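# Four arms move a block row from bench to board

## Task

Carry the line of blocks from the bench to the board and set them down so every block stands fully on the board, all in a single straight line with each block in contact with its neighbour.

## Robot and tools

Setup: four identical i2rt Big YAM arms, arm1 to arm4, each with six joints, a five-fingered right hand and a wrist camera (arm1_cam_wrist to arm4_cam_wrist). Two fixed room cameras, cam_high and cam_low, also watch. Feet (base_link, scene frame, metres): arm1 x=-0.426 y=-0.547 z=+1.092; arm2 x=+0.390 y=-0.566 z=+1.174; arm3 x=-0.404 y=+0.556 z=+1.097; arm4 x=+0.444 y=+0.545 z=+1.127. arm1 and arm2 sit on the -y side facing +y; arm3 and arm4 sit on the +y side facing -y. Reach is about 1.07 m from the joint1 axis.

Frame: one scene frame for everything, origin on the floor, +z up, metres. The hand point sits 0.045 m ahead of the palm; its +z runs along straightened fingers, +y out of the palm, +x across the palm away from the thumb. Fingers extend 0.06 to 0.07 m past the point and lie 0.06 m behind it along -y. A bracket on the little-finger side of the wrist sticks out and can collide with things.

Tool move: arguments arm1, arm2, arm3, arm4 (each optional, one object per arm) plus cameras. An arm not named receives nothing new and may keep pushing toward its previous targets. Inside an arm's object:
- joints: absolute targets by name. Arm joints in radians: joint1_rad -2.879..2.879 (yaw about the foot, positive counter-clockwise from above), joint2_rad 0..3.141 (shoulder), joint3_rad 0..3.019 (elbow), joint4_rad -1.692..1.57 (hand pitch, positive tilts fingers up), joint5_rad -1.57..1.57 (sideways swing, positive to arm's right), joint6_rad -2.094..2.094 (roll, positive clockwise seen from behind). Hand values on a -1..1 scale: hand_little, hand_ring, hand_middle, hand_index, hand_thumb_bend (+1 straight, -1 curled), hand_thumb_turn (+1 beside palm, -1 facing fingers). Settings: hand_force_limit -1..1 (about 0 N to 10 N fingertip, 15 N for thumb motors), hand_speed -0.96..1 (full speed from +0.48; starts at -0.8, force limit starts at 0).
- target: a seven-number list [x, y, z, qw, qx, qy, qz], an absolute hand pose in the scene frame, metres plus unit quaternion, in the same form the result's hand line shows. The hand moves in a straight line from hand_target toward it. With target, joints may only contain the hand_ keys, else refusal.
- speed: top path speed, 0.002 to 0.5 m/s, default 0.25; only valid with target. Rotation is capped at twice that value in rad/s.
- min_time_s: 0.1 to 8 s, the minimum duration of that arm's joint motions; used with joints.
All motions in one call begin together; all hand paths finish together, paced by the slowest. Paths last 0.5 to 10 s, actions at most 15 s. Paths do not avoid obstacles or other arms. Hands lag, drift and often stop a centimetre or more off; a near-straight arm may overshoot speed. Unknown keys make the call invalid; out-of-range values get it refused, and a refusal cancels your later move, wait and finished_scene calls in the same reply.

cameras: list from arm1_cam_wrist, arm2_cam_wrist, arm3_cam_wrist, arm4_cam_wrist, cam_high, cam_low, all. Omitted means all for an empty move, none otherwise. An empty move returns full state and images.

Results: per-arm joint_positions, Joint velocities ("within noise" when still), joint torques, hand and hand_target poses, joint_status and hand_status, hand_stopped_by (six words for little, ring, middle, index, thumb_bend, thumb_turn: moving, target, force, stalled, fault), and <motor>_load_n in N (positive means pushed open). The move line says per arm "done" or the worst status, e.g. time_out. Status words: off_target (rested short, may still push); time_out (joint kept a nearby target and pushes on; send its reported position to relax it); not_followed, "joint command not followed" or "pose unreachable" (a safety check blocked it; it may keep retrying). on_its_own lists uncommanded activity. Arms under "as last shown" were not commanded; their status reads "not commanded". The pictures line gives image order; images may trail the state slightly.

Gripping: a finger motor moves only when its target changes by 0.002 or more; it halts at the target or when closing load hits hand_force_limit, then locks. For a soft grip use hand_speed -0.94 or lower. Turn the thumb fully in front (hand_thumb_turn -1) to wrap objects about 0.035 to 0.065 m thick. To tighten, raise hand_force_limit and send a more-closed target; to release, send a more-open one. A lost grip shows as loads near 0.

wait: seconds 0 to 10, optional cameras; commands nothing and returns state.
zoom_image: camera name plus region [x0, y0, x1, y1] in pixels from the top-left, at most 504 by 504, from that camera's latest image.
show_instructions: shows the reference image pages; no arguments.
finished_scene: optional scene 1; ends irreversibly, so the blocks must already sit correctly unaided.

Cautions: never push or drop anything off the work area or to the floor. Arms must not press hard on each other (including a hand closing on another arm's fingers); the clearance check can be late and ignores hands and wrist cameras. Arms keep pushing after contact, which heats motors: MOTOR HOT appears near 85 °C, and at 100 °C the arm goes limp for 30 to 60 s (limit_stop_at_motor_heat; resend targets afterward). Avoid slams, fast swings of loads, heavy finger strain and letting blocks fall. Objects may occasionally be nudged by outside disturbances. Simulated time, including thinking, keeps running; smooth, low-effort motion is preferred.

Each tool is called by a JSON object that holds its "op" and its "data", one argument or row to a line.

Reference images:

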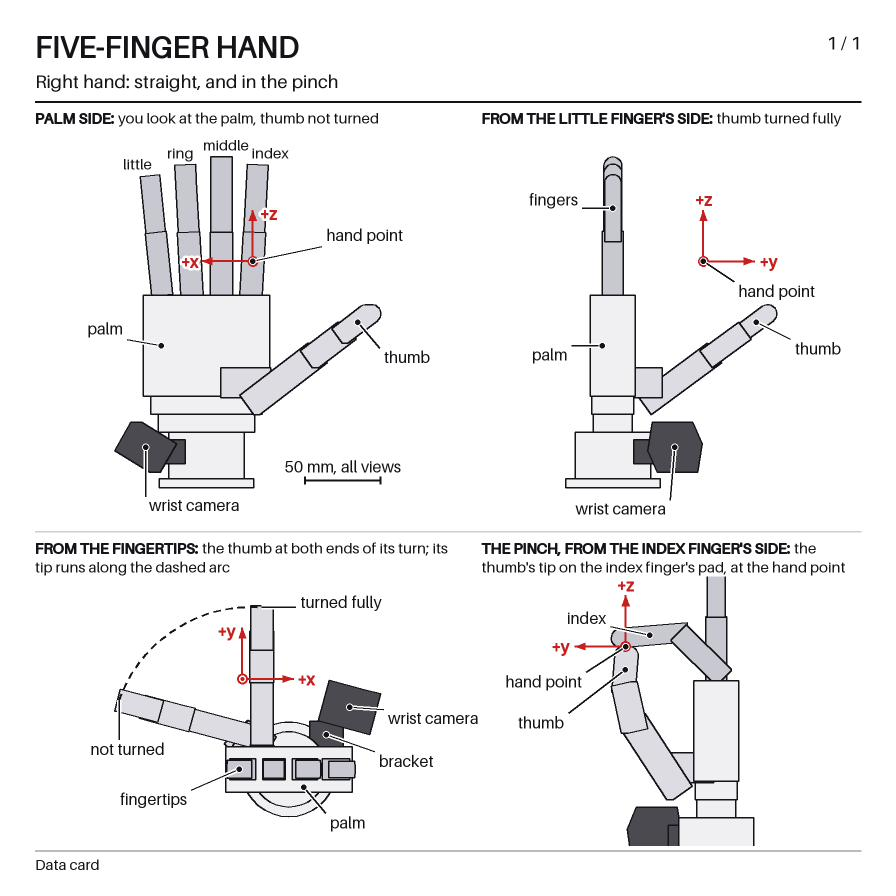

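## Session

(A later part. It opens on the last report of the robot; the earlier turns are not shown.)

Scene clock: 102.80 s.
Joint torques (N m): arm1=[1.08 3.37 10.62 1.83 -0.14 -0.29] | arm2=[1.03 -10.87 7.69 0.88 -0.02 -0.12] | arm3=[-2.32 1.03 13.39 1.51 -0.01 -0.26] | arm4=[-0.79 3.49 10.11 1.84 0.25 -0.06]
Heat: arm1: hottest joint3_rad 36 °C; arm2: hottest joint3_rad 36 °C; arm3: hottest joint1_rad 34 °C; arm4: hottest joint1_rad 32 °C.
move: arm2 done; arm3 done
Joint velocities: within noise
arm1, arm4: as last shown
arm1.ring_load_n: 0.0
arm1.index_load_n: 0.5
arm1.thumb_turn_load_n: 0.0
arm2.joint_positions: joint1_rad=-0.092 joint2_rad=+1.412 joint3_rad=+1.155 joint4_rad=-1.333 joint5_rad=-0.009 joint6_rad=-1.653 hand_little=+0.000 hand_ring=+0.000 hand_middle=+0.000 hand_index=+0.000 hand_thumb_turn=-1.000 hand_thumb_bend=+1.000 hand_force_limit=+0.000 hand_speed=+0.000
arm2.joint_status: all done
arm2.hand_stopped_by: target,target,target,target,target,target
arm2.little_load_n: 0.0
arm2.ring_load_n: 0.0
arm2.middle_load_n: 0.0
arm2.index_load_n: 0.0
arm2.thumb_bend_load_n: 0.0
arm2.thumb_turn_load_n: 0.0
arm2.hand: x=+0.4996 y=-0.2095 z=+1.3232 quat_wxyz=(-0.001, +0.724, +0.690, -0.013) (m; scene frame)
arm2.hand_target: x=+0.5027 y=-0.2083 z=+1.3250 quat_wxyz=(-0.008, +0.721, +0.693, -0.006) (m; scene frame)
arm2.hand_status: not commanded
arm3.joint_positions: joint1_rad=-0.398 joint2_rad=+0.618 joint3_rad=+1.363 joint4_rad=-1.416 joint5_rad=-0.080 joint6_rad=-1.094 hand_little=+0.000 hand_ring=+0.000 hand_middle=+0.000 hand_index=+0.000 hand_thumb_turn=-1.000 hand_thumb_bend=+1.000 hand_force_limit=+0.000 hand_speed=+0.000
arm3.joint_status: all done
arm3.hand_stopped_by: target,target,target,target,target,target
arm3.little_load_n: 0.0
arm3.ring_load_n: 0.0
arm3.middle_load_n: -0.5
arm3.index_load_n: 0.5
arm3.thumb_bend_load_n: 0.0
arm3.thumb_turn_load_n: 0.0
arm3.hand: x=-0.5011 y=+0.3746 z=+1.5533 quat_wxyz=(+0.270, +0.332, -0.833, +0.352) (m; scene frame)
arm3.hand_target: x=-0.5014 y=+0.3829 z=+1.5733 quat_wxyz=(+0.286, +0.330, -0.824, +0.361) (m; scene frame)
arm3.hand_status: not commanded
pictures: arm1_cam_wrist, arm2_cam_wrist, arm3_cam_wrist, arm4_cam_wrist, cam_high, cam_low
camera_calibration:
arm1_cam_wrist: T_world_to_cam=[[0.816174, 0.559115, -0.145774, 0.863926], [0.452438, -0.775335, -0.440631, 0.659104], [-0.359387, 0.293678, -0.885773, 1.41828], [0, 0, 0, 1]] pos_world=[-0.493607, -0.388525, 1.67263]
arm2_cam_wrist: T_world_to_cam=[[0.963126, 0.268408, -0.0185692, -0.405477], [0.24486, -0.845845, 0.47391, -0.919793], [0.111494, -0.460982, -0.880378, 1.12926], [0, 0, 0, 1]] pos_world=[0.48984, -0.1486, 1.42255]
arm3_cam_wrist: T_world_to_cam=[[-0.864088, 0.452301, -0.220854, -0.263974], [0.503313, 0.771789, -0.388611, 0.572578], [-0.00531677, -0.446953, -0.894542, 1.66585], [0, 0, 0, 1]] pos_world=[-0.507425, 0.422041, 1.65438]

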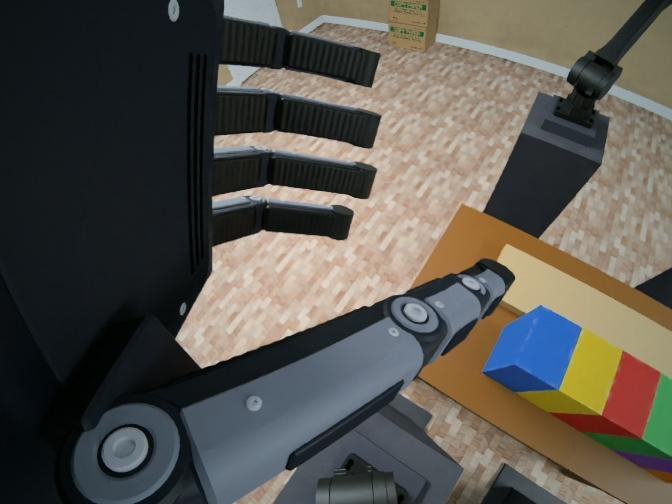

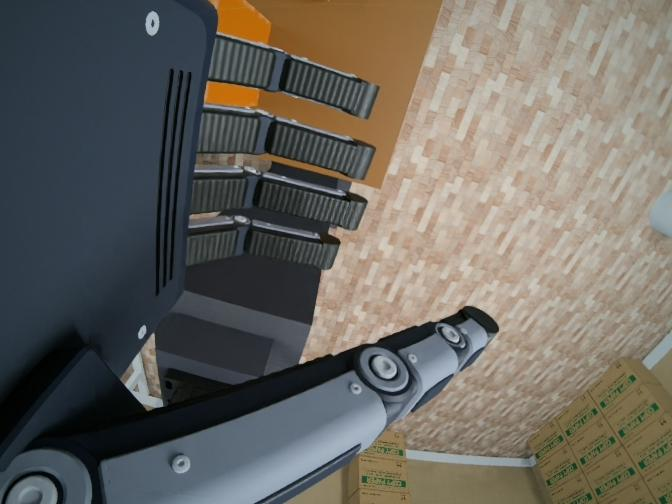

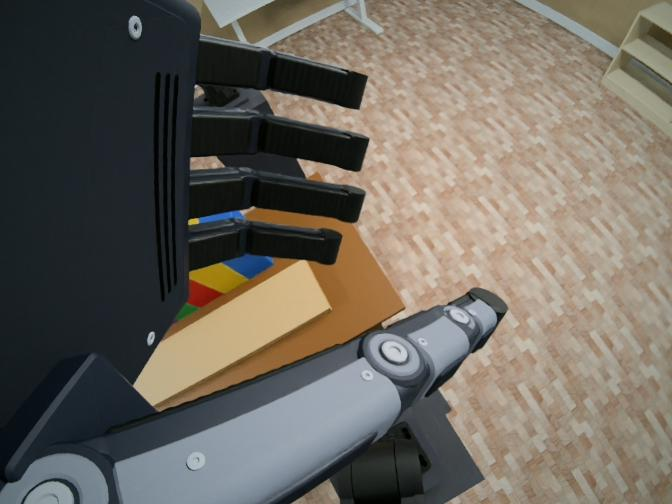

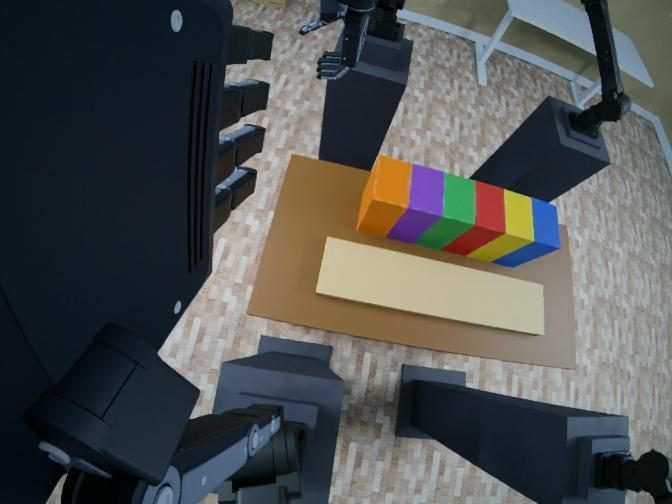

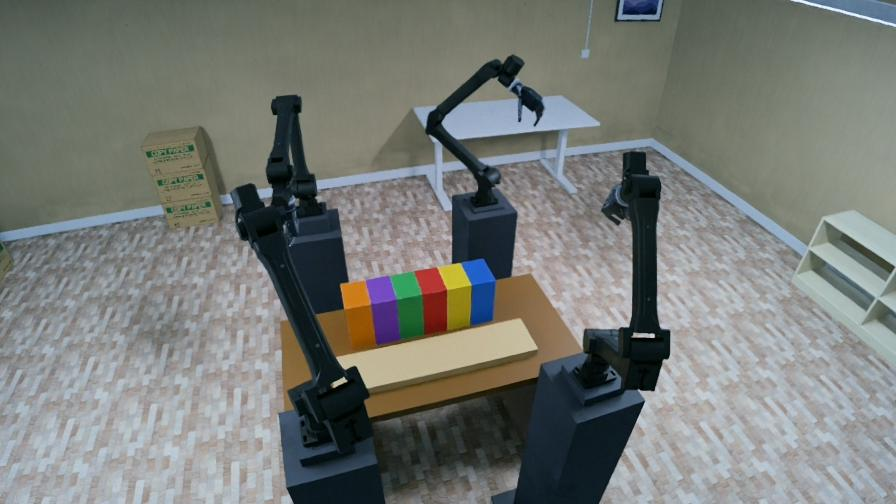

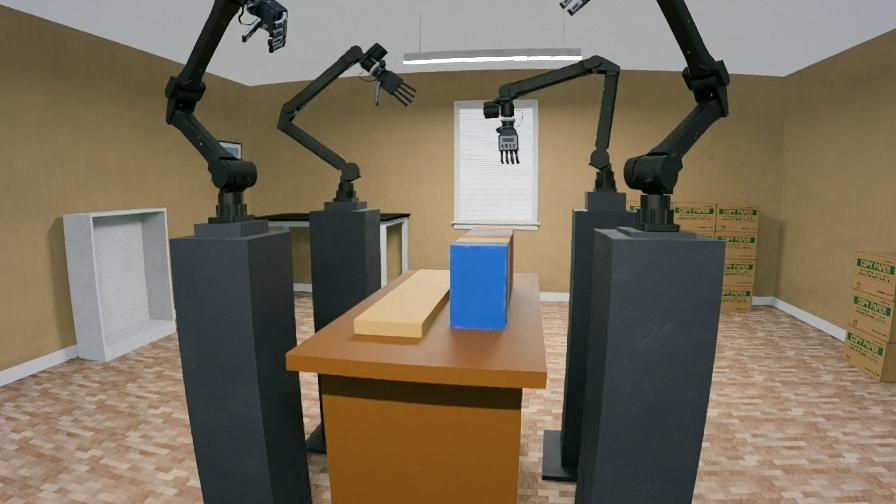

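{"op": "move", "data": {
  "arm1": {"joints": {"joint1_rad": -0.05, "joint2_rad": 1.4, "joint3_rad": 1.15, "joint4_rad": -1.32, "joint5_rad": 0, "joint6_rad": 1.53}, "min_time_s": 4},
  "arm2": {"target": [0.464, -0.16, 1.22, 0, 0.7145, 0.6997, 0], "speed": 0.15},
  "cameras": ["cam_high", "cam_low"]
}}

Scene clock: 108.43 s.
Joint torques (N m): arm1=[-0.21 -8.41 7.75 0.03 -0.22 0.24] | arm2=[2.55 -11.63 7.09 0.91 0.1 0.16] | arm3=[-2.26 1.03 13.37 1.52 -0.01 -0.25] | arm4=[-0.56 3.72 10.1 1.85 0.24 -0.05]
Heat: arm1: hottest joint3_rad 35 °C; arm2: hottest joint3_rad 36 °C; arm3: hottest joint1_rad 34 °C; arm4: hottest joint1_rad 32 °C.
move: arm1 done; arm2 done
Joint velocities: within noise
arm1.joint_positions: joint1_rad=-0.054 joint2_rad=+1.395 joint3_rad=+1.155 joint4_rad=-1.308 joint5_rad=+0.013 joint6_rad=+1.499 hand_little=+0.000 hand_ring=+0.000 hand_middle=+0.000 hand_index=+0.000 hand_thumb_turn=-1.000 hand_thumb_bend=+1.000 hand_force_limit=+0.000 hand_speed=+0.000
arm1.joint_status: all done
arm1.hand_stopped_by: target,target,target,target,target,target
arm1.little_load_n: 0.0
arm1.ring_load_n: 0.0
arm1.middle_load_n: 0.0
arm1.index_load_n: 0.0
arm1.thumb_bend_load_n: 0.0
arm1.thumb_turn_load_n: 0.0
arm1.hand: x=-0.4711 y=-0.1187 z=+1.2464 quat_wxyz=(-0.008, +0.722, -0.692, -0.005) (m; scene frame)
arm1.hand_target: x=-0.4673 y=-0.1213 z=+1.2373 quat_wxyz=(+0.006, +0.712, -0.703, +0.006) (m; scene frame)
arm1.hand_status: not commanded
arm2.joint_positions: joint1_rad=-0.001 joint2_rad=+1.615 joint3_rad=+1.092 joint4_rad=-1.060 joint5_rad=+0.010 joint6_rad=-1.604 hand_little=+0.000 hand_ring=+0.000 hand_middle=+0.000 hand_index=+0.000 hand_thumb_turn=-1.000 hand_thumb_bend=+1.000 hand_force_limit=+0.000 hand_speed=+0.000
arm2.joint_status: not commanded
arm2.hand_stopped_by: target,target,target,target,target,target
arm2.little_load_n: 0.0
arm2.ring_load_n: 0.0
arm2.middle_load_n: 0.0
arm2.index_load_n: 0.0
arm2.thumb_bend_load_n: 0.0
arm2.thumb_turn_load_n: 0.0
arm2.hand: x=+0.4697 y=-0.1633 z=+1.2216 quat_wxyz=(+0.004, +0.709, +0.705, -0.004) (m; scene frame)
arm2.hand_target: x=+0.4652 y=-0.1610 z=+1.2199 quat_wxyz=(+0.001, +0.711, +0.703, +0.000) (m; scene frame)
arm2.hand_status: done (0.007 m and 1.1 deg from the pose sent, 0.120 m and 2.2 deg at the start)
arm3, arm4: as last shown
arm3.middle_load_n: 0.0
arm3.index_load_n: 0.0
arm3.hand_target: x=-0.5014 y=+0.3829 z=+1.5733 quat_wxyz=(+0.286, +0.329, -0.824, +0.361) (m; scene frame)
pictures: cam_high, cam_low

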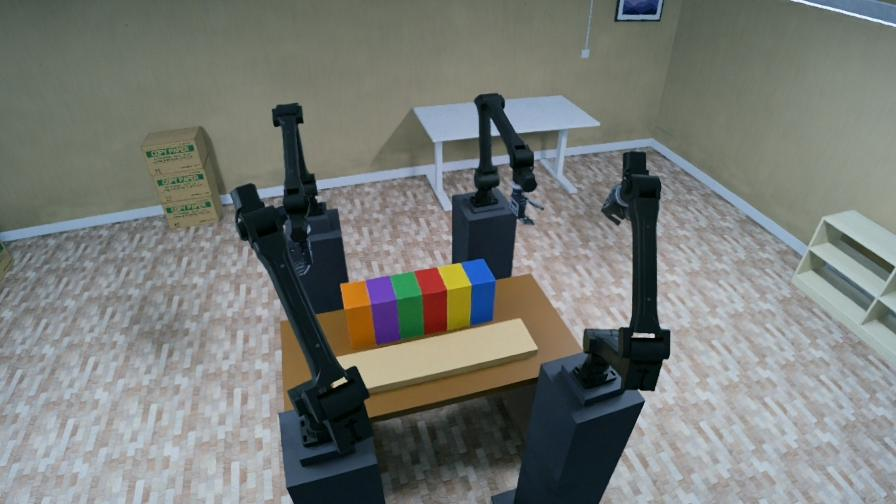

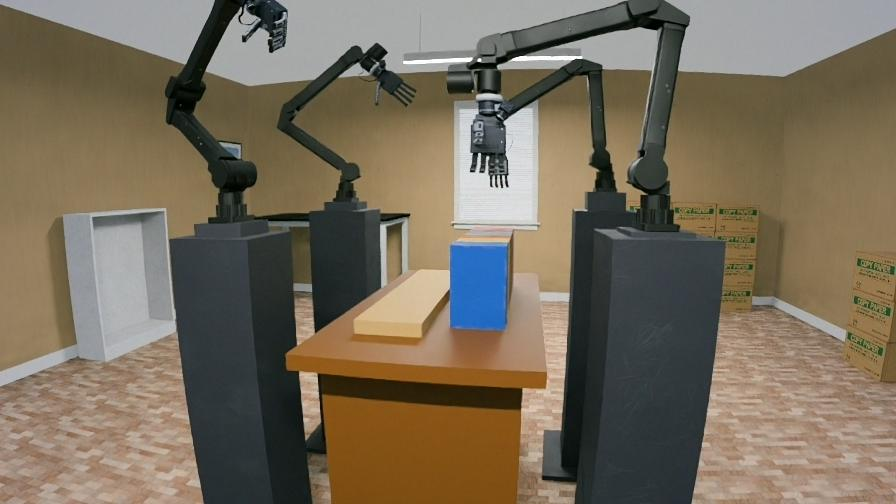

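{"op": "move", "data": {
  "arm1": {"target": [-0.455, -0.09, 0.935, 0, 0.6997, -0.7145, 0], "speed": 0.15},
  "arm2": {"target": [0.464, -0.16, 0.935, 0, 0.7145, 0.6997, 0], "speed": 0.15},
  "cameras": ["cam_high", "cam_low", "arm4_cam_wrist"]
}}

Scene clock: 111.83 s.
Joint torques (N m): arm1=[-0.21 -11.93 4.88 0.96 -0.25 0.21] | arm2=[2.2 -13.98 4.36 0.8 0.05 0.15] | arm3=[-2.26 0.97 13.37 1.54 -0.01 -0.25] | arm4=[-0.73 3.84 10.1 1.85 0.24 -0.04]
Heat: arm1: hottest joint3_rad 35 °C; arm2: hottest joint3_rad 35 °C; arm3: hottest joint1_rad 34 °C; arm4: hottest joint1_rad 32 °C.
move: arm1 off_target; arm2 off_target
Joint velocities: within noise
arm1.joint_positions: joint1_rad=-0.083 joint2_rad=+1.963 joint3_rad=+0.909 joint4_rad=-0.511 joint5_rad=+0.013 joint6_rad=+1.502 hand_little=+0.000 hand_ring=+0.000 hand_middle=+0.000 hand_index=+0.000 hand_thumb_turn=-1.000 hand_thumb_bend=+1.000 hand_force_limit=+0.000 hand_speed=+0.000
arm1.joint_status: not commanded
arm1.hand_stopped_by: target,target,target,target,target,target
arm1.little_load_n: 0.0
arm1.ring_load_n: 0.0
arm1.middle_load_n: 0.0
arm1.index_load_n: 0.0
arm1.thumb_bend_load_n: 0.0
arm1.thumb_turn_load_n: 0.0
arm1.hand: x=-0.4604 y=-0.0988 z=+0.9439 quat_wxyz=(-0.001, +0.711, -0.703, +0.001) (m; scene frame)
arm1.hand_target: x=-0.4553 y=-0.0940 z=+0.9367 quat_wxyz=(+0.000, +0.700, -0.715, +0.000) (m; scene frame)
arm1.hand_status: off_target (0.014 m and 1.8 deg from the pose sent, 0.313 m and 3.8 deg at the start)
arm2.joint_positions: joint1_rad=-0.001 joint2_rad=+2.222 joint3_rad=+0.977 joint4_rad=-0.357 joint5_rad=+0.010 joint6_rad=-1.598 hand_little=+0.000 hand_ring=+0.000 hand_middle=+0.000 hand_index=+0.000 hand_thumb_turn=-1.000 hand_thumb_bend=+1.000 hand_force_limit=+0.000 hand_speed=+0.000
arm2.joint_status: not commanded
arm2.hand_stopped_by: target,target,target,target,target,target
arm2.little_load_n: 0.0
arm2.ring_load_n: 0.0
arm2.middle_load_n: 0.0
arm2.index_load_n: 0.5
arm2.thumb_bend_load_n: 0.0
arm2.thumb_turn_load_n: 0.0
arm2.hand: x=+0.4662 y=-0.1784 z=+0.9356 quat_wxyz=(+0.011, +0.711, +0.703, -0.011) (m; scene frame)
arm2.hand_target: x=+0.4639 y=-0.1629 z=+0.9370 quat_wxyz=(-0.001, +0.715, +0.699, +0.000) (m; scene frame)
arm2.hand_status: off_target (0.019 m and 1.8 deg from the pose sent, 0.287 m and 1.1 deg at the start)
arm3, arm4: as last shown
arm3.thumb_turn_load_n: 0.5
pictures: arm4_cam_wrist, cam_high, cam_low

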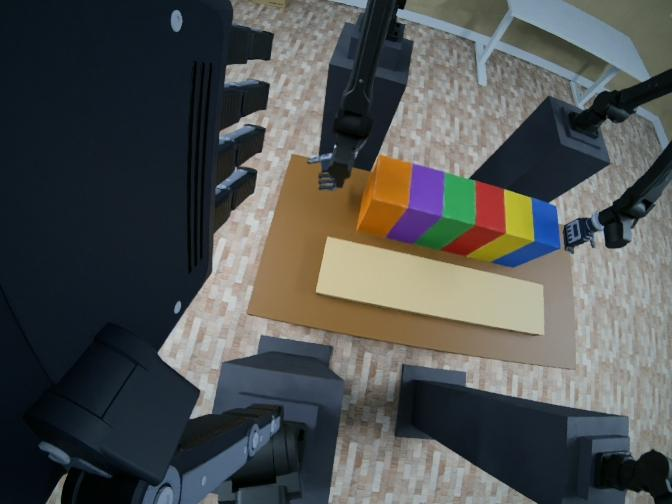

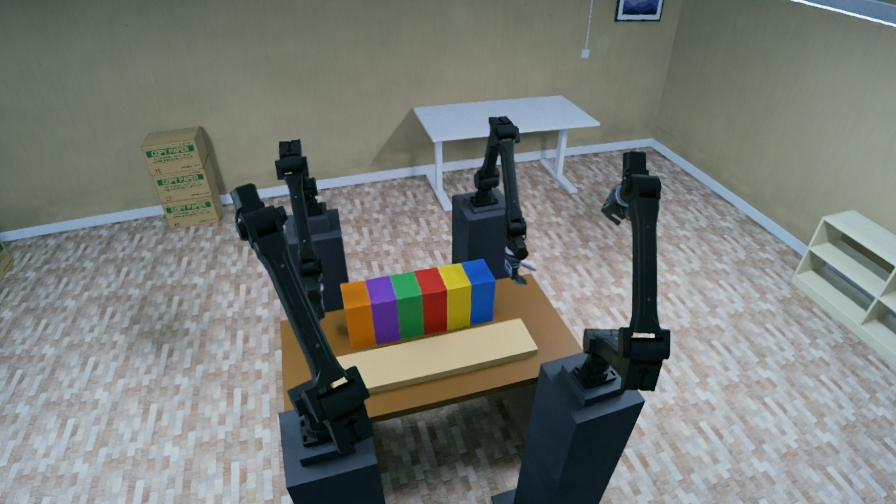

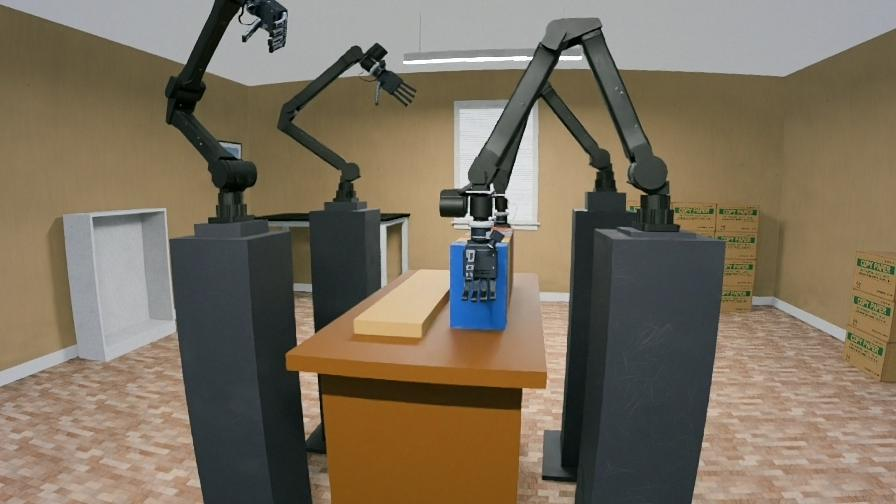

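{"op": "move", "data": {
  "arm1": {"target": [-0.380, -0.084, 0.925, 0, 0.6997, -0.7145, 0], "speed": 0.1},
  "arm2": {"target": [0.392, -0.143, 0.933, 0, 0.7145, 0.6997, 0], "speed": 0.1},
  "cameras": ["cam_high", "cam_low", "arm4_cam_wrist"]
}}

Scene clock: 114.47 s.
Joint torques (N m): arm1=[-0.09 -12.16 6.09 0.54 -0.25 -0.21] | arm2=[2.14 -14.15 5.18 -0.16 0.11 0.16] | arm3=[-2.26 1.08 13.37 1.51 -0.01 -0.25] | arm4=[-0.73 3.72 10.1 1.83 0.23 -0.05]
Heat: arm1: hottest joint3_rad 35 °C; arm2: hottest joint3_rad 35 °C; arm3: hottest joint1_rad 34 °C; arm4: hottest joint1_rad 32 °C.
move: arm1 off_target; arm2 done
Joint velocities: within noise
arm1.joint_positions: joint1_rad=-0.255 joint2_rad=+2.014 joint3_rad=+0.960 joint4_rad=-0.511 joint5_rad=+0.009 joint6_rad=+1.384 hand_little=+0.000 hand_ring=+0.000 hand_middle=+0.000 hand_index=+0.000 hand_thumb_turn=-1.000 hand_thumb_bend=+1.000 hand_force_limit=+0.000 hand_speed=+0.000
arm1.joint_status: not commanded
arm1.hand_stopped_by: target,target,target,target,target,target
arm1.little_load_n: 0.0
arm1.ring_load_n: 0.0
arm1.middle_load_n: 0.0
arm1.index_load_n: 0.0
arm1.thumb_bend_load_n: 0.0
arm1.thumb_turn_load_n: 0.0
arm1.hand: x=-0.3848 y=-0.0906 z=+0.9324 quat_wxyz=(+0.000, +0.692, -0.722, +0.000) (m; scene frame)
arm1.hand_target: x=-0.3810 y=-0.0848 z=+0.9249 quat_wxyz=(+0.002, +0.696, -0.718, -0.001) (m; scene frame)
arm1.hand_status: off_target (0.011 m and 1.3 deg from the pose sent, 0.084 m and 1.8 deg at the start)
arm2.joint_positions: joint1_rad=+0.155 joint2_rad=+2.251 joint3_rad=+1.051 joint4_rad=-0.379 joint5_rad=+0.011 joint6_rad=-1.443 hand_little=+0.000 hand_ring=+0.000 hand_middle=+0.000 hand_index=+0.000 hand_thumb_turn=-1.000 hand_thumb_bend=+1.000 hand_force_limit=+0.000 hand_speed=+0.000
arm2.joint_status: not commanded
arm2.hand_stopped_by: target,target,target,target,target,target
arm2.little_load_n: 0.0
arm2.ring_load_n: 0.0
arm2.middle_load_n: 0.0
arm2.index_load_n: 0.0
arm2.thumb_bend_load_n: -0.5
arm2.thumb_turn_load_n: 0.0
arm2.hand: x=+0.3976 y=-0.1511 z=+0.9330 quat_wxyz=(+0.003, +0.711, +0.703, -0.001) (m; scene frame)
arm2.hand_target: x=+0.3933 y=-0.1421 z=+0.9332 quat_wxyz=(+0.001, +0.714, +0.700, +0.001) (m; scene frame)
arm2.hand_status: done (0.010 m and 0.7 deg from the pose sent, 0.082 m and 1.8 deg at the start)
arm3, arm4: as last shown
arm4.middle_load_n: 0.5
pictures: arm4_cam_wrist, cam_high, cam_low

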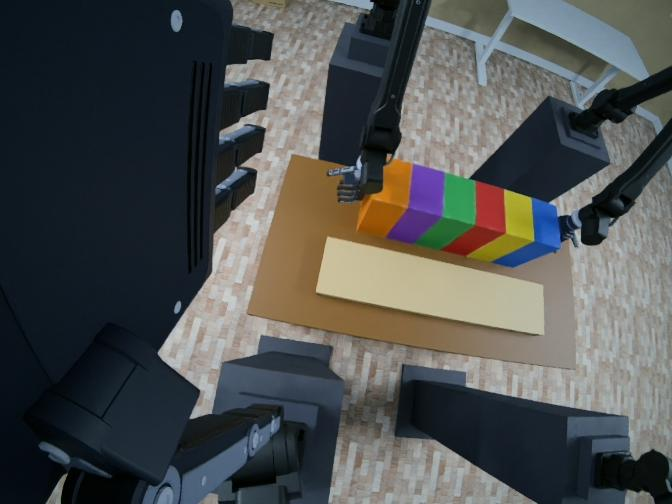

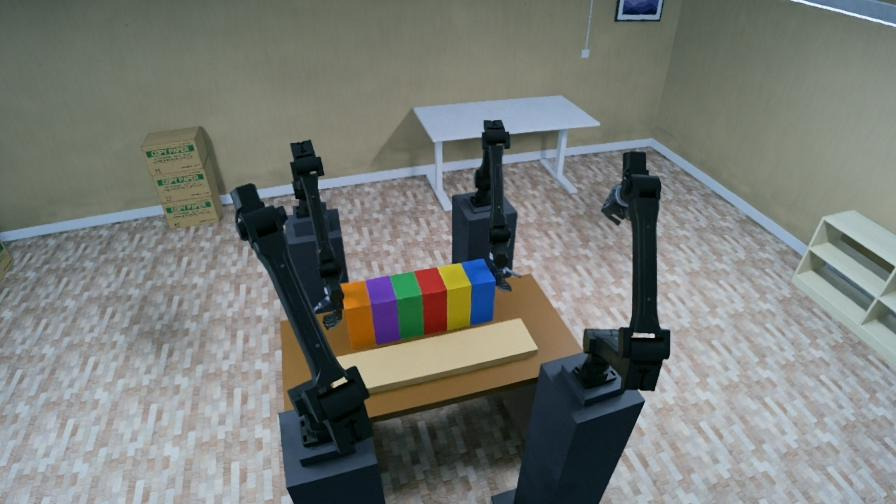

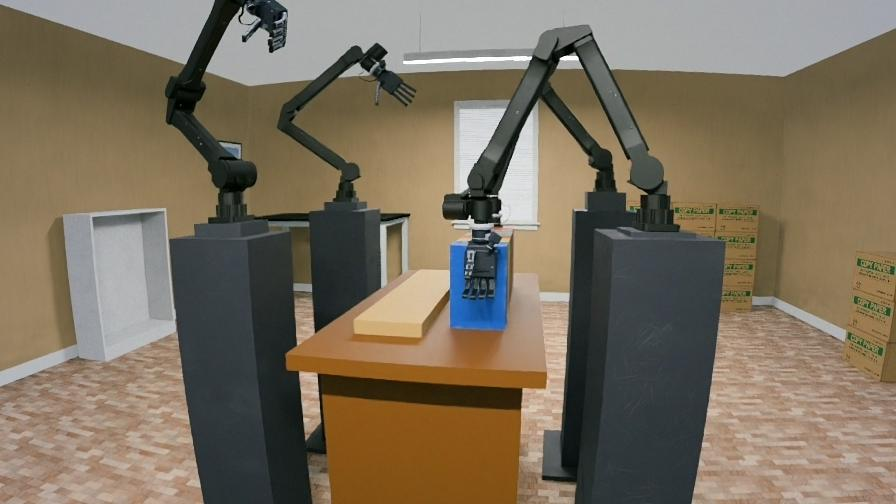

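{"op": "zoom_image", "data": {
  "camera": "arm4_cam_wrist",
  "region": [320, 130, 620, 300]
}}

{"op": "zoom_image", "data": {
  "camera": "cam_low",
  "region": [420, 180, 560, 340]
}}

{"op": "zoom_image", "data": {
  "camera": "cam_high",
  "region": [300, 220, 540, 360]
}}

Scaled by 1.680 from the camera's 672x504 image, which has a finer 960x720 frame.

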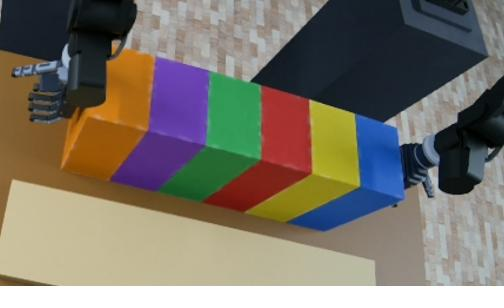

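Scaled by 3.150.

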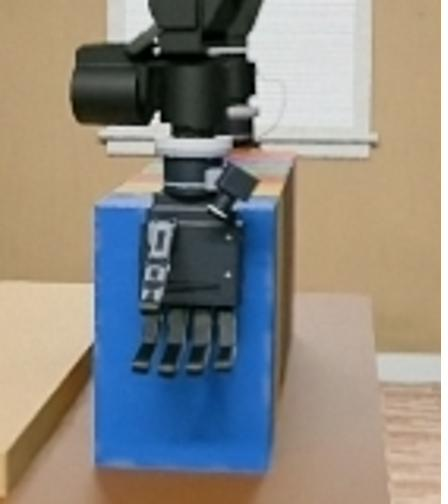

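Scaled by 2.100.

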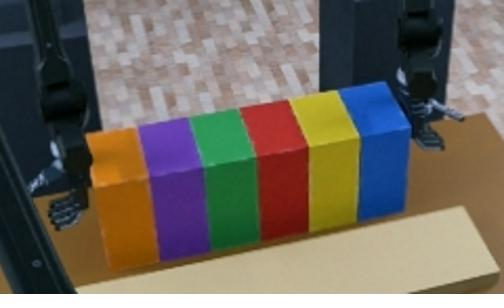

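{"op": "move", "data": {
  "arm1": {"target": [-0.355, -0.084, 0.926, 0, 0.6997, -0.7145, 0], "speed": 0.04},
  "arm2": {"target": [0.367, -0.143, 0.934, 0, 0.7145, 0.6997, 0], "speed": 0.04},
  "cameras": ["arm4_cam_wrist"]
}}

Scene clock: 116.80 s.
Joint torques (N m): arm1=[-0.26 -12.57 6.34 0.08 -0.17 -0.23] | arm2=[3.43 -14.04 5.48 -0.05 -0.04 0.27] | arm3=[-2.26 1.03 13.34 1.54 -0.01 -0.25] | arm4=[-0.67 3.9 10.14 1.84 0.25 -0.06]
Heat: arm1: hottest joint3_rad 35 °C; arm2: hottest joint3_rad 35 °C; arm3: hottest joint1_rad 34 °C; arm4: hottest joint1_rad 32 °C.
move: arm1 off_target; arm2 off_target
Joint velocities: within noise
arm1.joint_positions: joint1_rad=-0.301 joint2_rad=+2.020 joint3_rad=+0.980 joint4_rad=-0.511 joint5_rad=+0.009 joint6_rad=+1.311 hand_little=+0.000 hand_ring=+0.000 hand_middle=+0.000 hand_index=+0.000 hand_thumb_turn=-1.000 hand_thumb_bend=+1.000 hand_force_limit=+0.000 hand_speed=+0.000
arm1.joint_status: not commanded
arm1.hand_stopped_by: target,target,target,target,target,target
arm1.little_load_n: 0.0
arm1.ring_load_n: 0.0
arm1.middle_load_n: 0.0
arm1.index_load_n: 0.0
arm1.thumb_bend_load_n: 0.0
arm1.thumb_turn_load_n: 0.0
arm1.hand: x=-0.3636 y=-0.0875 z=+0.9336 quat_wxyz=(-0.005, +0.701, -0.713, -0.003) (m; scene frame)
arm1.hand_target: x=-0.3583 y=-0.0845 z=+0.9263 quat_wxyz=(+0.000, +0.705, -0.709, -0.001) (m; scene frame)
arm1.hand_status: off_target (0.012 m and 0.8 deg from the pose sent, 0.031 m and 1.3 deg at the start)
arm2.joint_positions: joint1_rad=+0.194 joint2_rad=+2.251 joint3_rad=+1.057 joint4_rad=-0.390 joint5_rad=+0.025 joint6_rad=-1.397 hand_little=+0.000 hand_ring=+0.000 hand_middle=+0.000 hand_index=+0.000 hand_thumb_turn=-1.000 hand_thumb_bend=+1.000 hand_force_limit=+0.000 hand_speed=+0.000
arm2.joint_status: not commanded
arm2.hand_stopped_by: target,target,target,target,target,target
arm2.little_load_n: 0.0
arm2.ring_load_n: 0.0
arm2.middle_load_n: 0.0
arm2.index_load_n: 0.0
arm2.thumb_bend_load_n: 0.0
arm2.thumb_turn_load_n: 0.0
arm2.hand: x=+0.3828 y=-0.1524 z=+0.9350 quat_wxyz=(+0.009, +0.714, +0.701, +0.003) (m; scene frame)
arm2.hand_target: x=+0.3702 y=-0.1426 z=+0.9349 quat_wxyz=(+0.003, +0.715, +0.699, +0.005) (m; scene frame)
arm2.hand_status: off_target (0.018 m and 1.1 deg from the pose sent, 0.032 m and 0.7 deg at the start)
arm3: as last shown
arm3.thumb_turn_load_n: 0.0
arm4.joint_positions: joint1_rad=+0.290 joint2_rad=+0.625 joint3_rad=+1.331 joint4_rad=-1.442 joint5_rad=+0.232 joint6_rad=-1.309 hand_little=+1.000 hand_ring=+1.000 hand_middle=+1.000 hand_index=+1.000 hand_thumb_turn=+1.000 hand_thumb_bend=+1.000 hand_force_limit=+0.000 hand_speed=-0.800
arm4.joint_status: not commanded
arm4.hand_stopped_by: target,target,target,target,target,target
arm4.little_load_n: 0.5
arm4.ring_load_n: 0.0
arm4.middle_load_n: -0.5
arm4.index_load_n: 0.0
arm4.thumb_bend_load_n: 0.0
arm4.thumb_turn_load_n: 0.0
arm4.hand: x=+0.4227 y=+0.3187 z=+1.5767 quat_wxyz=(+0.280, +0.635, -0.655, +0.300) (m; scene frame)
arm4.hand_target: x=+0.4225 y=+0.3193 z=+1.5848 quat_wxyz=(+0.284, +0.631, -0.653, +0.308) (m; scene frame)
arm4.hand_status: not commanded
pictures: arm4_cam_wrist

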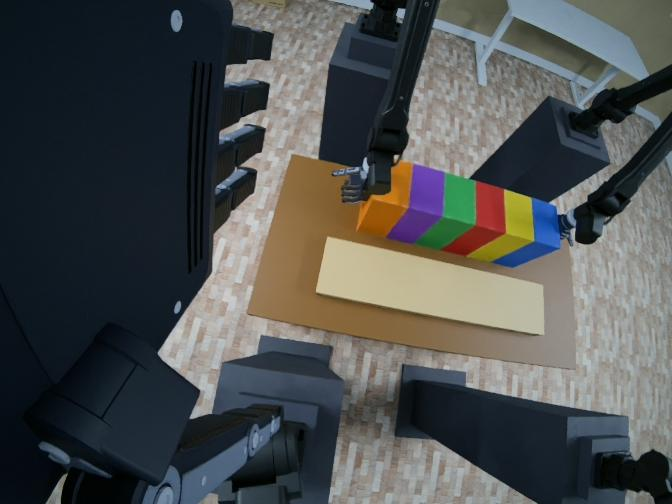

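{"op": "move", "data": {
  "arm1": {"target": [-0.320, -0.084, 0.927, 0, 0.6997, -0.7145, 0], "speed": 0.04},
  "arm2": {"target": [0.342, -0.143, 0.935, 0, 0.7145, 0.6997, 0], "speed": 0.04},
  "cameras": ["arm4_cam_wrist", "cam_low"]
}}

Scene clock: 119.23 s.
Joint torques (N m): arm1=[-4.13 -12.34 7.58 0.29 0.43 -0.47] | arm2=[6.89 -14.04 6.06 0.08 -0.75 0.57] | arm3=[-2.26 0.97 13.37 1.52 -0.01 -0.26] | arm4=[-0.67 3.84 10.14 1.87 0.25 -0.04]
Heat: arm1: hottest joint2_rad 34 °C; arm2: hottest joint3_rad 35 °C; arm3: hottest joint3_rad 35 °C; arm4: hottest joint2_rad 32 °C.
move: arm1 off_target; arm2 off_target
Joint velocities: within noise
arm1.joint_positions: joint1_rad=-0.316 joint2_rad=+2.026 joint3_rad=+0.995 joint4_rad=-0.541 joint5_rad=-0.022 joint6_rad=+1.280 hand_little=+0.000 hand_ring=+0.000 hand_middle=+0.000 hand_index=+0.000 hand_thumb_turn=-1.000 hand_thumb_bend=+1.000 hand_force_limit=+0.000 hand_speed=+0.000
arm1.joint_status: not commanded
arm1.hand_stopped_by: target,target,target,target,target,target
arm1.little_load_n: 0.0
arm1.ring_load_n: 0.0
arm1.middle_load_n: 0.0
arm1.index_load_n: 0.0
arm1.thumb_bend_load_n: 0.0
arm1.thumb_turn_load_n: 0.0
arm1.hand: x=-0.3633 y=-0.0891 z=+0.9358 quat_wxyz=(+0.011, +0.707, -0.707, -0.011) (m; scene frame)
arm1.hand_target: x=-0.3278 y=-0.0841 z=+0.9284 quat_wxyz=(+0.004, +0.699, -0.716, -0.006) (m; scene frame)
arm1.hand_status: off_target (0.044 m and 2.1 deg from the pose sent, 0.044 m and 0.8 deg at the start)
arm2.joint_positions: joint1_rad=+0.201 joint2_rad=+2.253 joint3_rad=+1.062 joint4_rad=-0.402 joint5_rad=+0.033 joint6_rad=-1.380 hand_little=+0.000 hand_ring=+0.000 hand_middle=+0.000 hand_index=+0.000 hand_thumb_turn=-1.000 hand_thumb_bend=+1.000 hand_force_limit=+0.000 hand_speed=+0.000
arm2.joint_status: not commanded
arm2.hand_stopped_by: target,target,target,target,target,target
arm2.little_load_n: 0.0
arm2.ring_load_n: 0.0
arm2.middle_load_n: 0.0
arm2.index_load_n: 0.0
arm2.thumb_bend_load_n: 0.0
arm2.thumb_turn_load_n: 0.0
arm2.hand: x=+0.3807 y=-0.1542 z=+0.9358 quat_wxyz=(+0.015, +0.717, +0.697, +0.004) (m; scene frame)
arm2.hand_target: x=+0.3437 y=-0.1442 z=+0.9352 quat_wxyz=(+0.000, +0.714, +0.701, +0.000) (m; scene frame)
arm2.hand_status: off_target (0.040 m and 1.8 deg from the pose sent, 0.042 m and 1.1 deg at the start)
arm3, arm4: as last shown
arm3.thumb_turn_load_n: 0.5
arm4.little_load_n: 0.0
arm4.middle_load_n: 0.0
pictures: arm4_cam_wrist, cam_low

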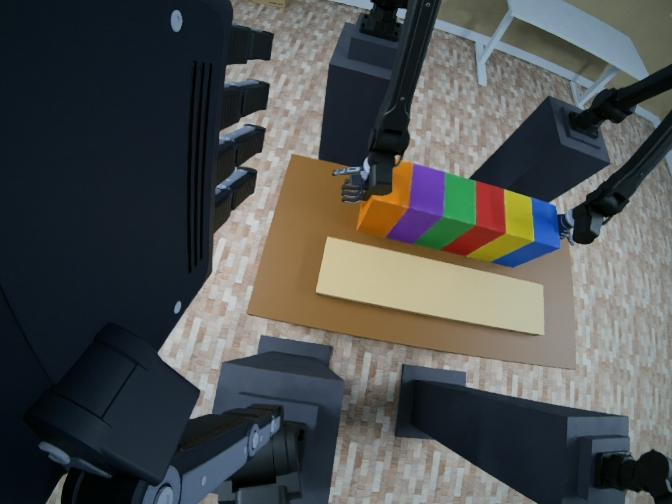

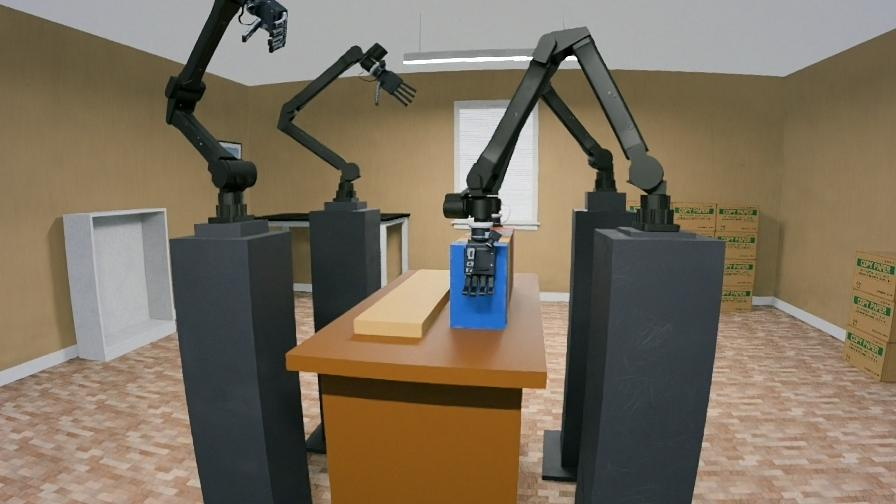

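{"op": "move", "data": {
  "arm1": {"target": [-0.280, -0.084, 0.927, -0.0429, 0.6985, -0.7132, 0.042], "speed": 0.05},
  "arm2": {"target": [0.300, -0.143, 0.935, -0.042, 0.7132, 0.6985, -0.0429], "speed": 0.05},
  "cameras": ["arm4_cam_wrist", "cam_low"]
}}

Scene clock: 123.70 s.
Joint torques (N m): arm1=[-6.83 -13.92 7.61 1.14 3.53 -0.8] | arm2=[9.47 -15.38 5.83 0.42 -3.89 0.9] | arm3=[-2.26 0.97 13.34 1.52 -0.01 -0.25] | arm4=[-0.73 3.72 10.13 1.84 0.24 -0.04]
Heat: arm1: hottest joint2_rad 34 °C; arm2: hottest joint3_rad 35 °C; arm3: hottest joint3_rad 35 °C; arm4: hottest joint2_rad 32 °C.
move: arm1 off_target; arm2 off_target
Joint velocities: within noise
arm1.joint_positions: joint1_rad=-0.312 joint2_rad=+2.026 joint3_rad=+0.995 joint4_rad=-0.541 joint5_rad=+0.018 joint6_rad=+1.277 hand_little=+0.000 hand_ring=+0.000 hand_middle=+0.000 hand_index=+0.000 hand_thumb_turn=-1.000 hand_thumb_bend=+1.000 hand_force_limit=+0.000 hand_speed=+0.000
arm1.joint_status: not commanded
arm1.hand_stopped_by: target,target,target,target,target,target
arm1.little_load_n: 0.0
arm1.ring_load_n: 0.0
arm1.middle_load_n: 0.0
arm1.index_load_n: 0.0
arm1.thumb_bend_load_n: 0.0
arm1.thumb_turn_load_n: 0.0
arm1.hand: x=-0.3581 y=-0.0912 z=+0.9330 quat_wxyz=(+0.001, +0.710, -0.704, +0.006) (m; scene frame)
arm1.hand_target: x=-0.2856 y=-0.0882 z=+0.9296 quat_wxyz=(-0.040, +0.697, -0.715, +0.043) (m; scene frame)
arm1.hand_status: off_target (0.079 m and 6.7 deg from the pose sent, 0.084 m and 8.7 deg at the start)
arm2.joint_positions: joint1_rad=+0.197 joint2_rad=+2.253 joint3_rad=+1.062 joint4_rad=-0.402 joint5_rad=+0.007 joint6_rad=-1.378 hand_little=+0.000 hand_ring=+0.000 hand_middle=+0.000 hand_index=+0.000 hand_thumb_turn=-1.000 hand_thumb_bend=+1.000 hand_force_limit=+0.000 hand_speed=+0.000
arm2.joint_status: not commanded
arm2.hand_stopped_by: target,target,target,target,target,target
arm2.little_load_n: 0.0
arm2.ring_load_n: 0.0
arm2.middle_load_n: 0.0
arm2.index_load_n: 0.0
arm2.thumb_bend_load_n: 0.0
arm2.thumb_turn_load_n: 0.0
arm2.hand: x=+0.3775 y=-0.1551 z=+0.9344 quat_wxyz=(+0.007, +0.719, +0.695, -0.007) (m; scene frame)
arm2.hand_target: x=+0.3070 y=-0.1465 z=+0.9369 quat_wxyz=(-0.038, +0.712, +0.700, -0.044) (m; scene frame)
arm2.hand_status: off_target (0.078 m and 7.1 deg from the pose sent, 0.081 m and 8.5 deg at the start)
arm3, arm4: as last shown
arm3.index_load_n: 0.5
arm3.thumb_turn_load_n: 0.0
pictures: arm4_cam_wrist, cam_low

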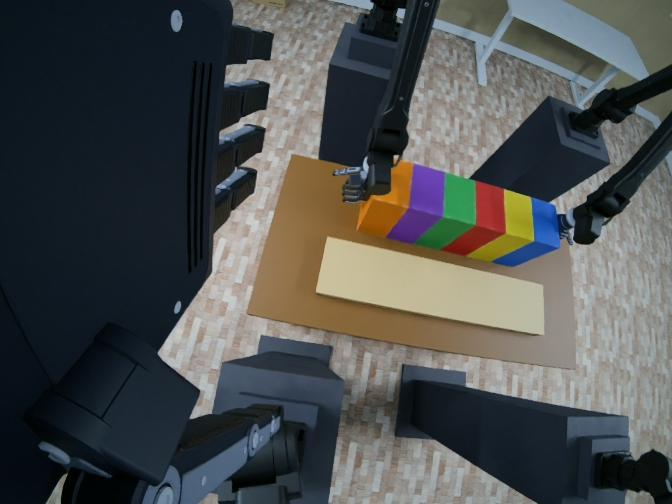

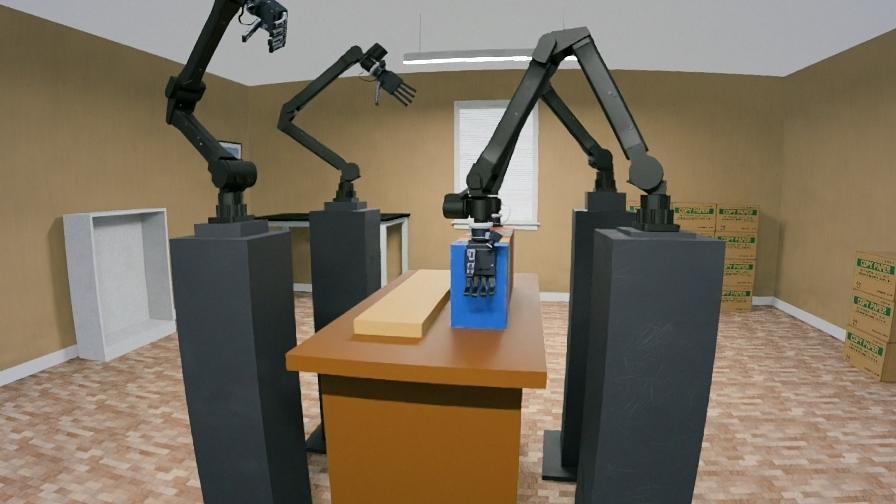

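{"op": "move", "data": {
  "arm1": {"target": [-0.268, -0.088, 0.932, -0.0536, 0.6978, -0.7125, 0.0525], "speed": 0.05},
  "arm2": {"target": [0.287, -0.147, 0.938, -0.0525, 0.7125, 0.6978, -0.0536], "speed": 0.05},
  "cameras": []
}}

{"op": "move", "data": {
  "arm1": {"target": [-0.268, -0.088, 0.955, -0.0536, 0.6978, -0.7125, 0.0525], "speed": 0.04},
  "arm2": {"target": [0.287, -0.147, 0.961, -0.0525, 0.7125, 0.6978, -0.0536], "speed": 0.04},
  "cameras": ["arm4_cam_wrist", "cam_low", "cam_high"]
}}

Scene clock: 126.53 s.
Joint torques (N m): arm1=[-7.82 -15.5 6.97 1.18 4.14 -0.92] | arm2=[10.64 -16.38 4.78 0.54 -4.06 1.01] | arm3=[-2.32 1.03 13.34 1.52 -0.01 -0.25] | arm4=[-0.67 3.72 10.15 1.8 0.25 -0.05]
Heat: arm1: hottest joint2_rad 34 °C; arm2: hottest joint5_rad 35 °C; arm3: hottest joint3_rad 35 °C; arm4: hottest joint2_rad 32 °C.
move: arm1 off_target; arm2 off_target
Joint velocities: within noise
arm1.joint_positions: joint1_rad=-0.310 joint2_rad=+2.026 joint3_rad=+0.995 joint4_rad=-0.541 joint5_rad=+0.029 joint6_rad=+1.277 hand_little=+0.000 hand_ring=+0.000 hand_middle=+0.000 hand_index=+0.000 hand_thumb_turn=-1.000 hand_thumb_bend=+1.000 hand_force_limit=+0.000 hand_speed=+0.000
arm1.joint_status: not commanded
arm1.hand_stopped_by: target,target,target,target,target,target
arm1.little_load_n: 0.0
arm1.ring_load_n: 0.0
arm1.middle_load_n: 0.0
arm1.index_load_n: 0.0
arm1.thumb_bend_load_n: 0.0
arm1.thumb_turn_load_n: 0.0
arm1.hand: x=-0.3568 y=-0.0917 z=+0.9324 quat_wxyz=(-0.001, +0.710, -0.704, +0.011) (m; scene frame)
arm1.hand_target: x=-0.2747 y=-0.0927 z=+0.9342 quat_wxyz=(-0.049, +0.695, -0.715, +0.055) (m; scene frame)
arm1.hand_status: off_target (0.089 m and 7.8 deg from the pose sent, 0.090 m and 8.4 deg at the start)
arm2.joint_positions: joint1_rad=+0.195 joint2_rad=+2.253 joint3_rad=+1.062 joint4_rad=-0.402 joint5_rad=-0.001 joint6_rad=-1.378 hand_little=+0.000 hand_ring=+0.000 hand_middle=+0.000 hand_index=+0.000 hand_thumb_turn=-1.000 hand_thumb_bend=+1.000 hand_force_limit=+0.000 hand_speed=+0.000
arm2.joint_status: not commanded
arm2.hand_stopped_by: target,target,target,target,target,target
arm2.little_load_n: 0.0
arm2.ring_load_n: -0.5
arm2.middle_load_n: 0.5
arm2.index_load_n: 0.0
arm2.thumb_bend_load_n: 0.0
arm2.thumb_turn_load_n: 0.0
arm2.hand: x=+0.3767 y=-0.1553 z=+0.9340 quat_wxyz=(+0.005, +0.719, +0.694, -0.010) (m; scene frame)
arm2.hand_target: x=+0.2953 y=-0.1515 z=+0.9396 quat_wxyz=(-0.047, +0.710, +0.701, -0.057) (m; scene frame)
arm2.hand_status: off_target (0.090 m and 8.3 deg from the pose sent, 0.091 m and 8.8 deg at the start)
arm3, arm4: as last shown
arm3.index_load_n: 0.0
arm3.thumb_bend_load_n: -0.5
arm3.thumb_turn_load_n: 0.5
pictures: none
No camera images: "cameras" was empty.

Scene clock: 127.70 s.
Joint torques (N m): arm1=[-8 -19.31 7.01 0.62 3.79 -0.87] | arm2=[10.64 -18.9 3.99 0.18 -4.06 0.97] | arm3=[-2.32 0.97 13.35 1.52 -0.01 -0.25] | arm4=[-0.85 3.66 10.1 1.85 0.24 -0.06]
Heat: arm1: hottest joint5_rad 35 °C; arm2: hottest joint5_rad 36 °C; arm3: hottest joint3_rad 35 °C; arm4: hottest joint2_rad 32 °C.
move: arm1 off_target; arm2 off_target
Joint velocities: within noise
arm1.joint_positions: joint1_rad=-0.309 joint2_rad=+2.021 joint3_rad=+0.995 joint4_rad=-0.570 joint5_rad=+0.043 joint6_rad=+1.272 hand_little=+0.000 hand_ring=+0.000 hand_middle=+0.000 hand_index=+0.000 hand_thumb_turn=-1.000 hand_thumb_bend=+1.000 hand_force_limit=+0.000 hand_speed=+0.000
arm1.joint_status: not commanded
arm1.hand_stopped_by: target,target,target,target,target,target
arm1.little_load_n: 0.0
arm1.ring_load_n: 0.0
arm1.middle_load_n: 0.0
arm1.index_load_n: 0.0
arm1.thumb_bend_load_n: 0.0
arm1.thumb_turn_load_n: 0.0
arm1.hand: x=-0.3568 y=-0.0989 z=+0.9333 quat_wxyz=(+0.006, +0.712, -0.701, +0.023) (m; scene frame)
arm1.hand_target: x=-0.2741 y=-0.0916 z=+0.9548 quat_wxyz=(-0.051, +0.695, -0.715, +0.055) (m; scene frame)
arm1.hand_status: off_target (0.092 m and 7.9 deg from the pose sent, 0.092 m and 7.8 deg at the start)
arm2.joint_positions: joint1_rad=+0.195 joint2_rad=+2.237 joint3_rad=+1.060 joint4_rad=-0.436 joint5_rad=-0.001 joint6_rad=-1.377 hand_little=+0.000 hand_ring=+0.000 hand_middle=+0.000 hand_index=+0.000 hand_thumb_turn=-1.000 hand_thumb_bend=+1.000 hand_force_limit=+0.000 hand_speed=+0.000
arm2.joint_status: not commanded
arm2.hand_stopped_by: target,target,target,target,target,target
arm2.little_load_n: 0.0
arm2.ring_load_n: 0.0
arm2.middle_load_n: 0.0
arm2.index_load_n: 0.0
arm2.thumb_bend_load_n: 0.0
arm2.thumb_turn_load_n: 0.0
arm2.hand: x=+0.3774 y=-0.1597 z=+0.9414 quat_wxyz=(+0.013, +0.720, +0.694, -0.016) (m; scene frame)
arm2.hand_target: x=+0.2958 y=-0.1520 z=+0.9596 quat_wxyz=(-0.046, +0.710, +0.701, -0.058) (m; scene frame)
arm2.hand_status: off_target (0.093 m and 8.8 deg from the pose sent, 0.094 m and 8.3 deg at the start)
arm3.joint_positions: joint1_rad=-0.398 joint2_rad=+0.618 joint3_rad=+1.363 joint4_rad=-1.416 joint5_rad=-0.080 joint6_rad=-1.094 hand_little=+0.000 hand_ring=+0.000 hand_middle=+0.000 hand_index=+0.000 hand_thumb_turn=-1.000 hand_thumb_bend=+1.000 hand_force_limit=+0.000 hand_speed=+0.000
arm3.joint_status: not commanded
arm3.hand_stopped_by: target,target,target,target,target,target
arm3.little_load_n: 0.0
arm3.ring_load_n: 0.5
arm3.middle_load_n: 0.0
arm3.index_load_n: 0.0
arm3.thumb_bend_load_n: 0.0
arm3.thumb_turn_load_n: 0.0
arm3.hand: x=-0.5011 y=+0.3746 z=+1.5533 quat_wxyz=(+0.270, +0.332, -0.833, +0.352) (m; scene frame)
arm3.hand_target: x=-0.5014 y=+0.3829 z=+1.5733 quat_wxyz=(+0.286, +0.329, -0.824, +0.361) (m; scene frame)
arm3.hand_status: not commanded
arm4: as last shown
arm4.little_load_n: -0.5
arm4.middle_load_n: 0.5
pictures: arm4_cam_wrist, cam_high, cam_low

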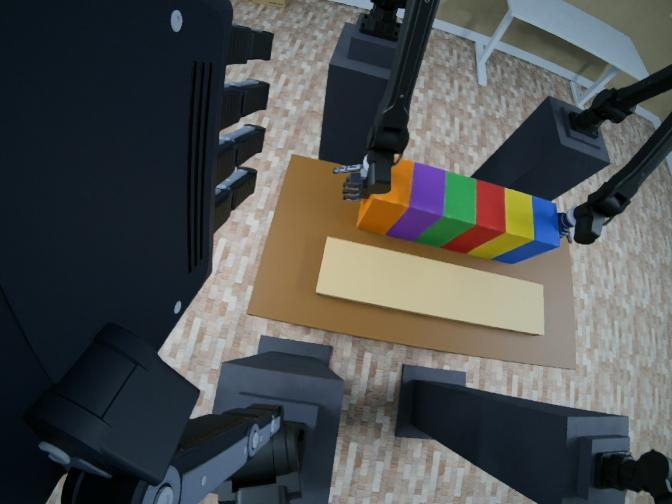

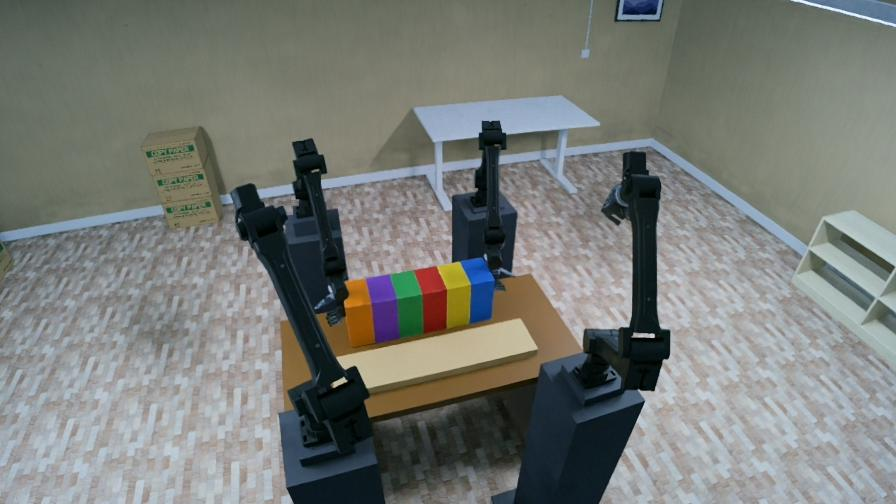

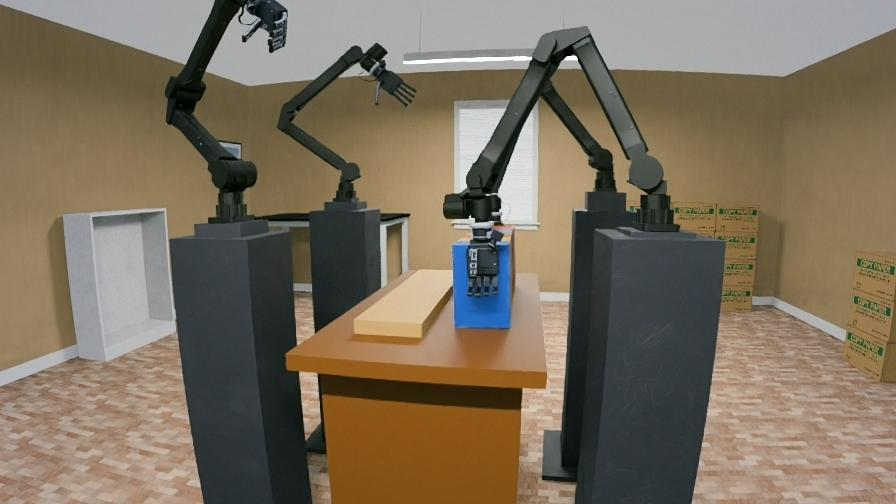

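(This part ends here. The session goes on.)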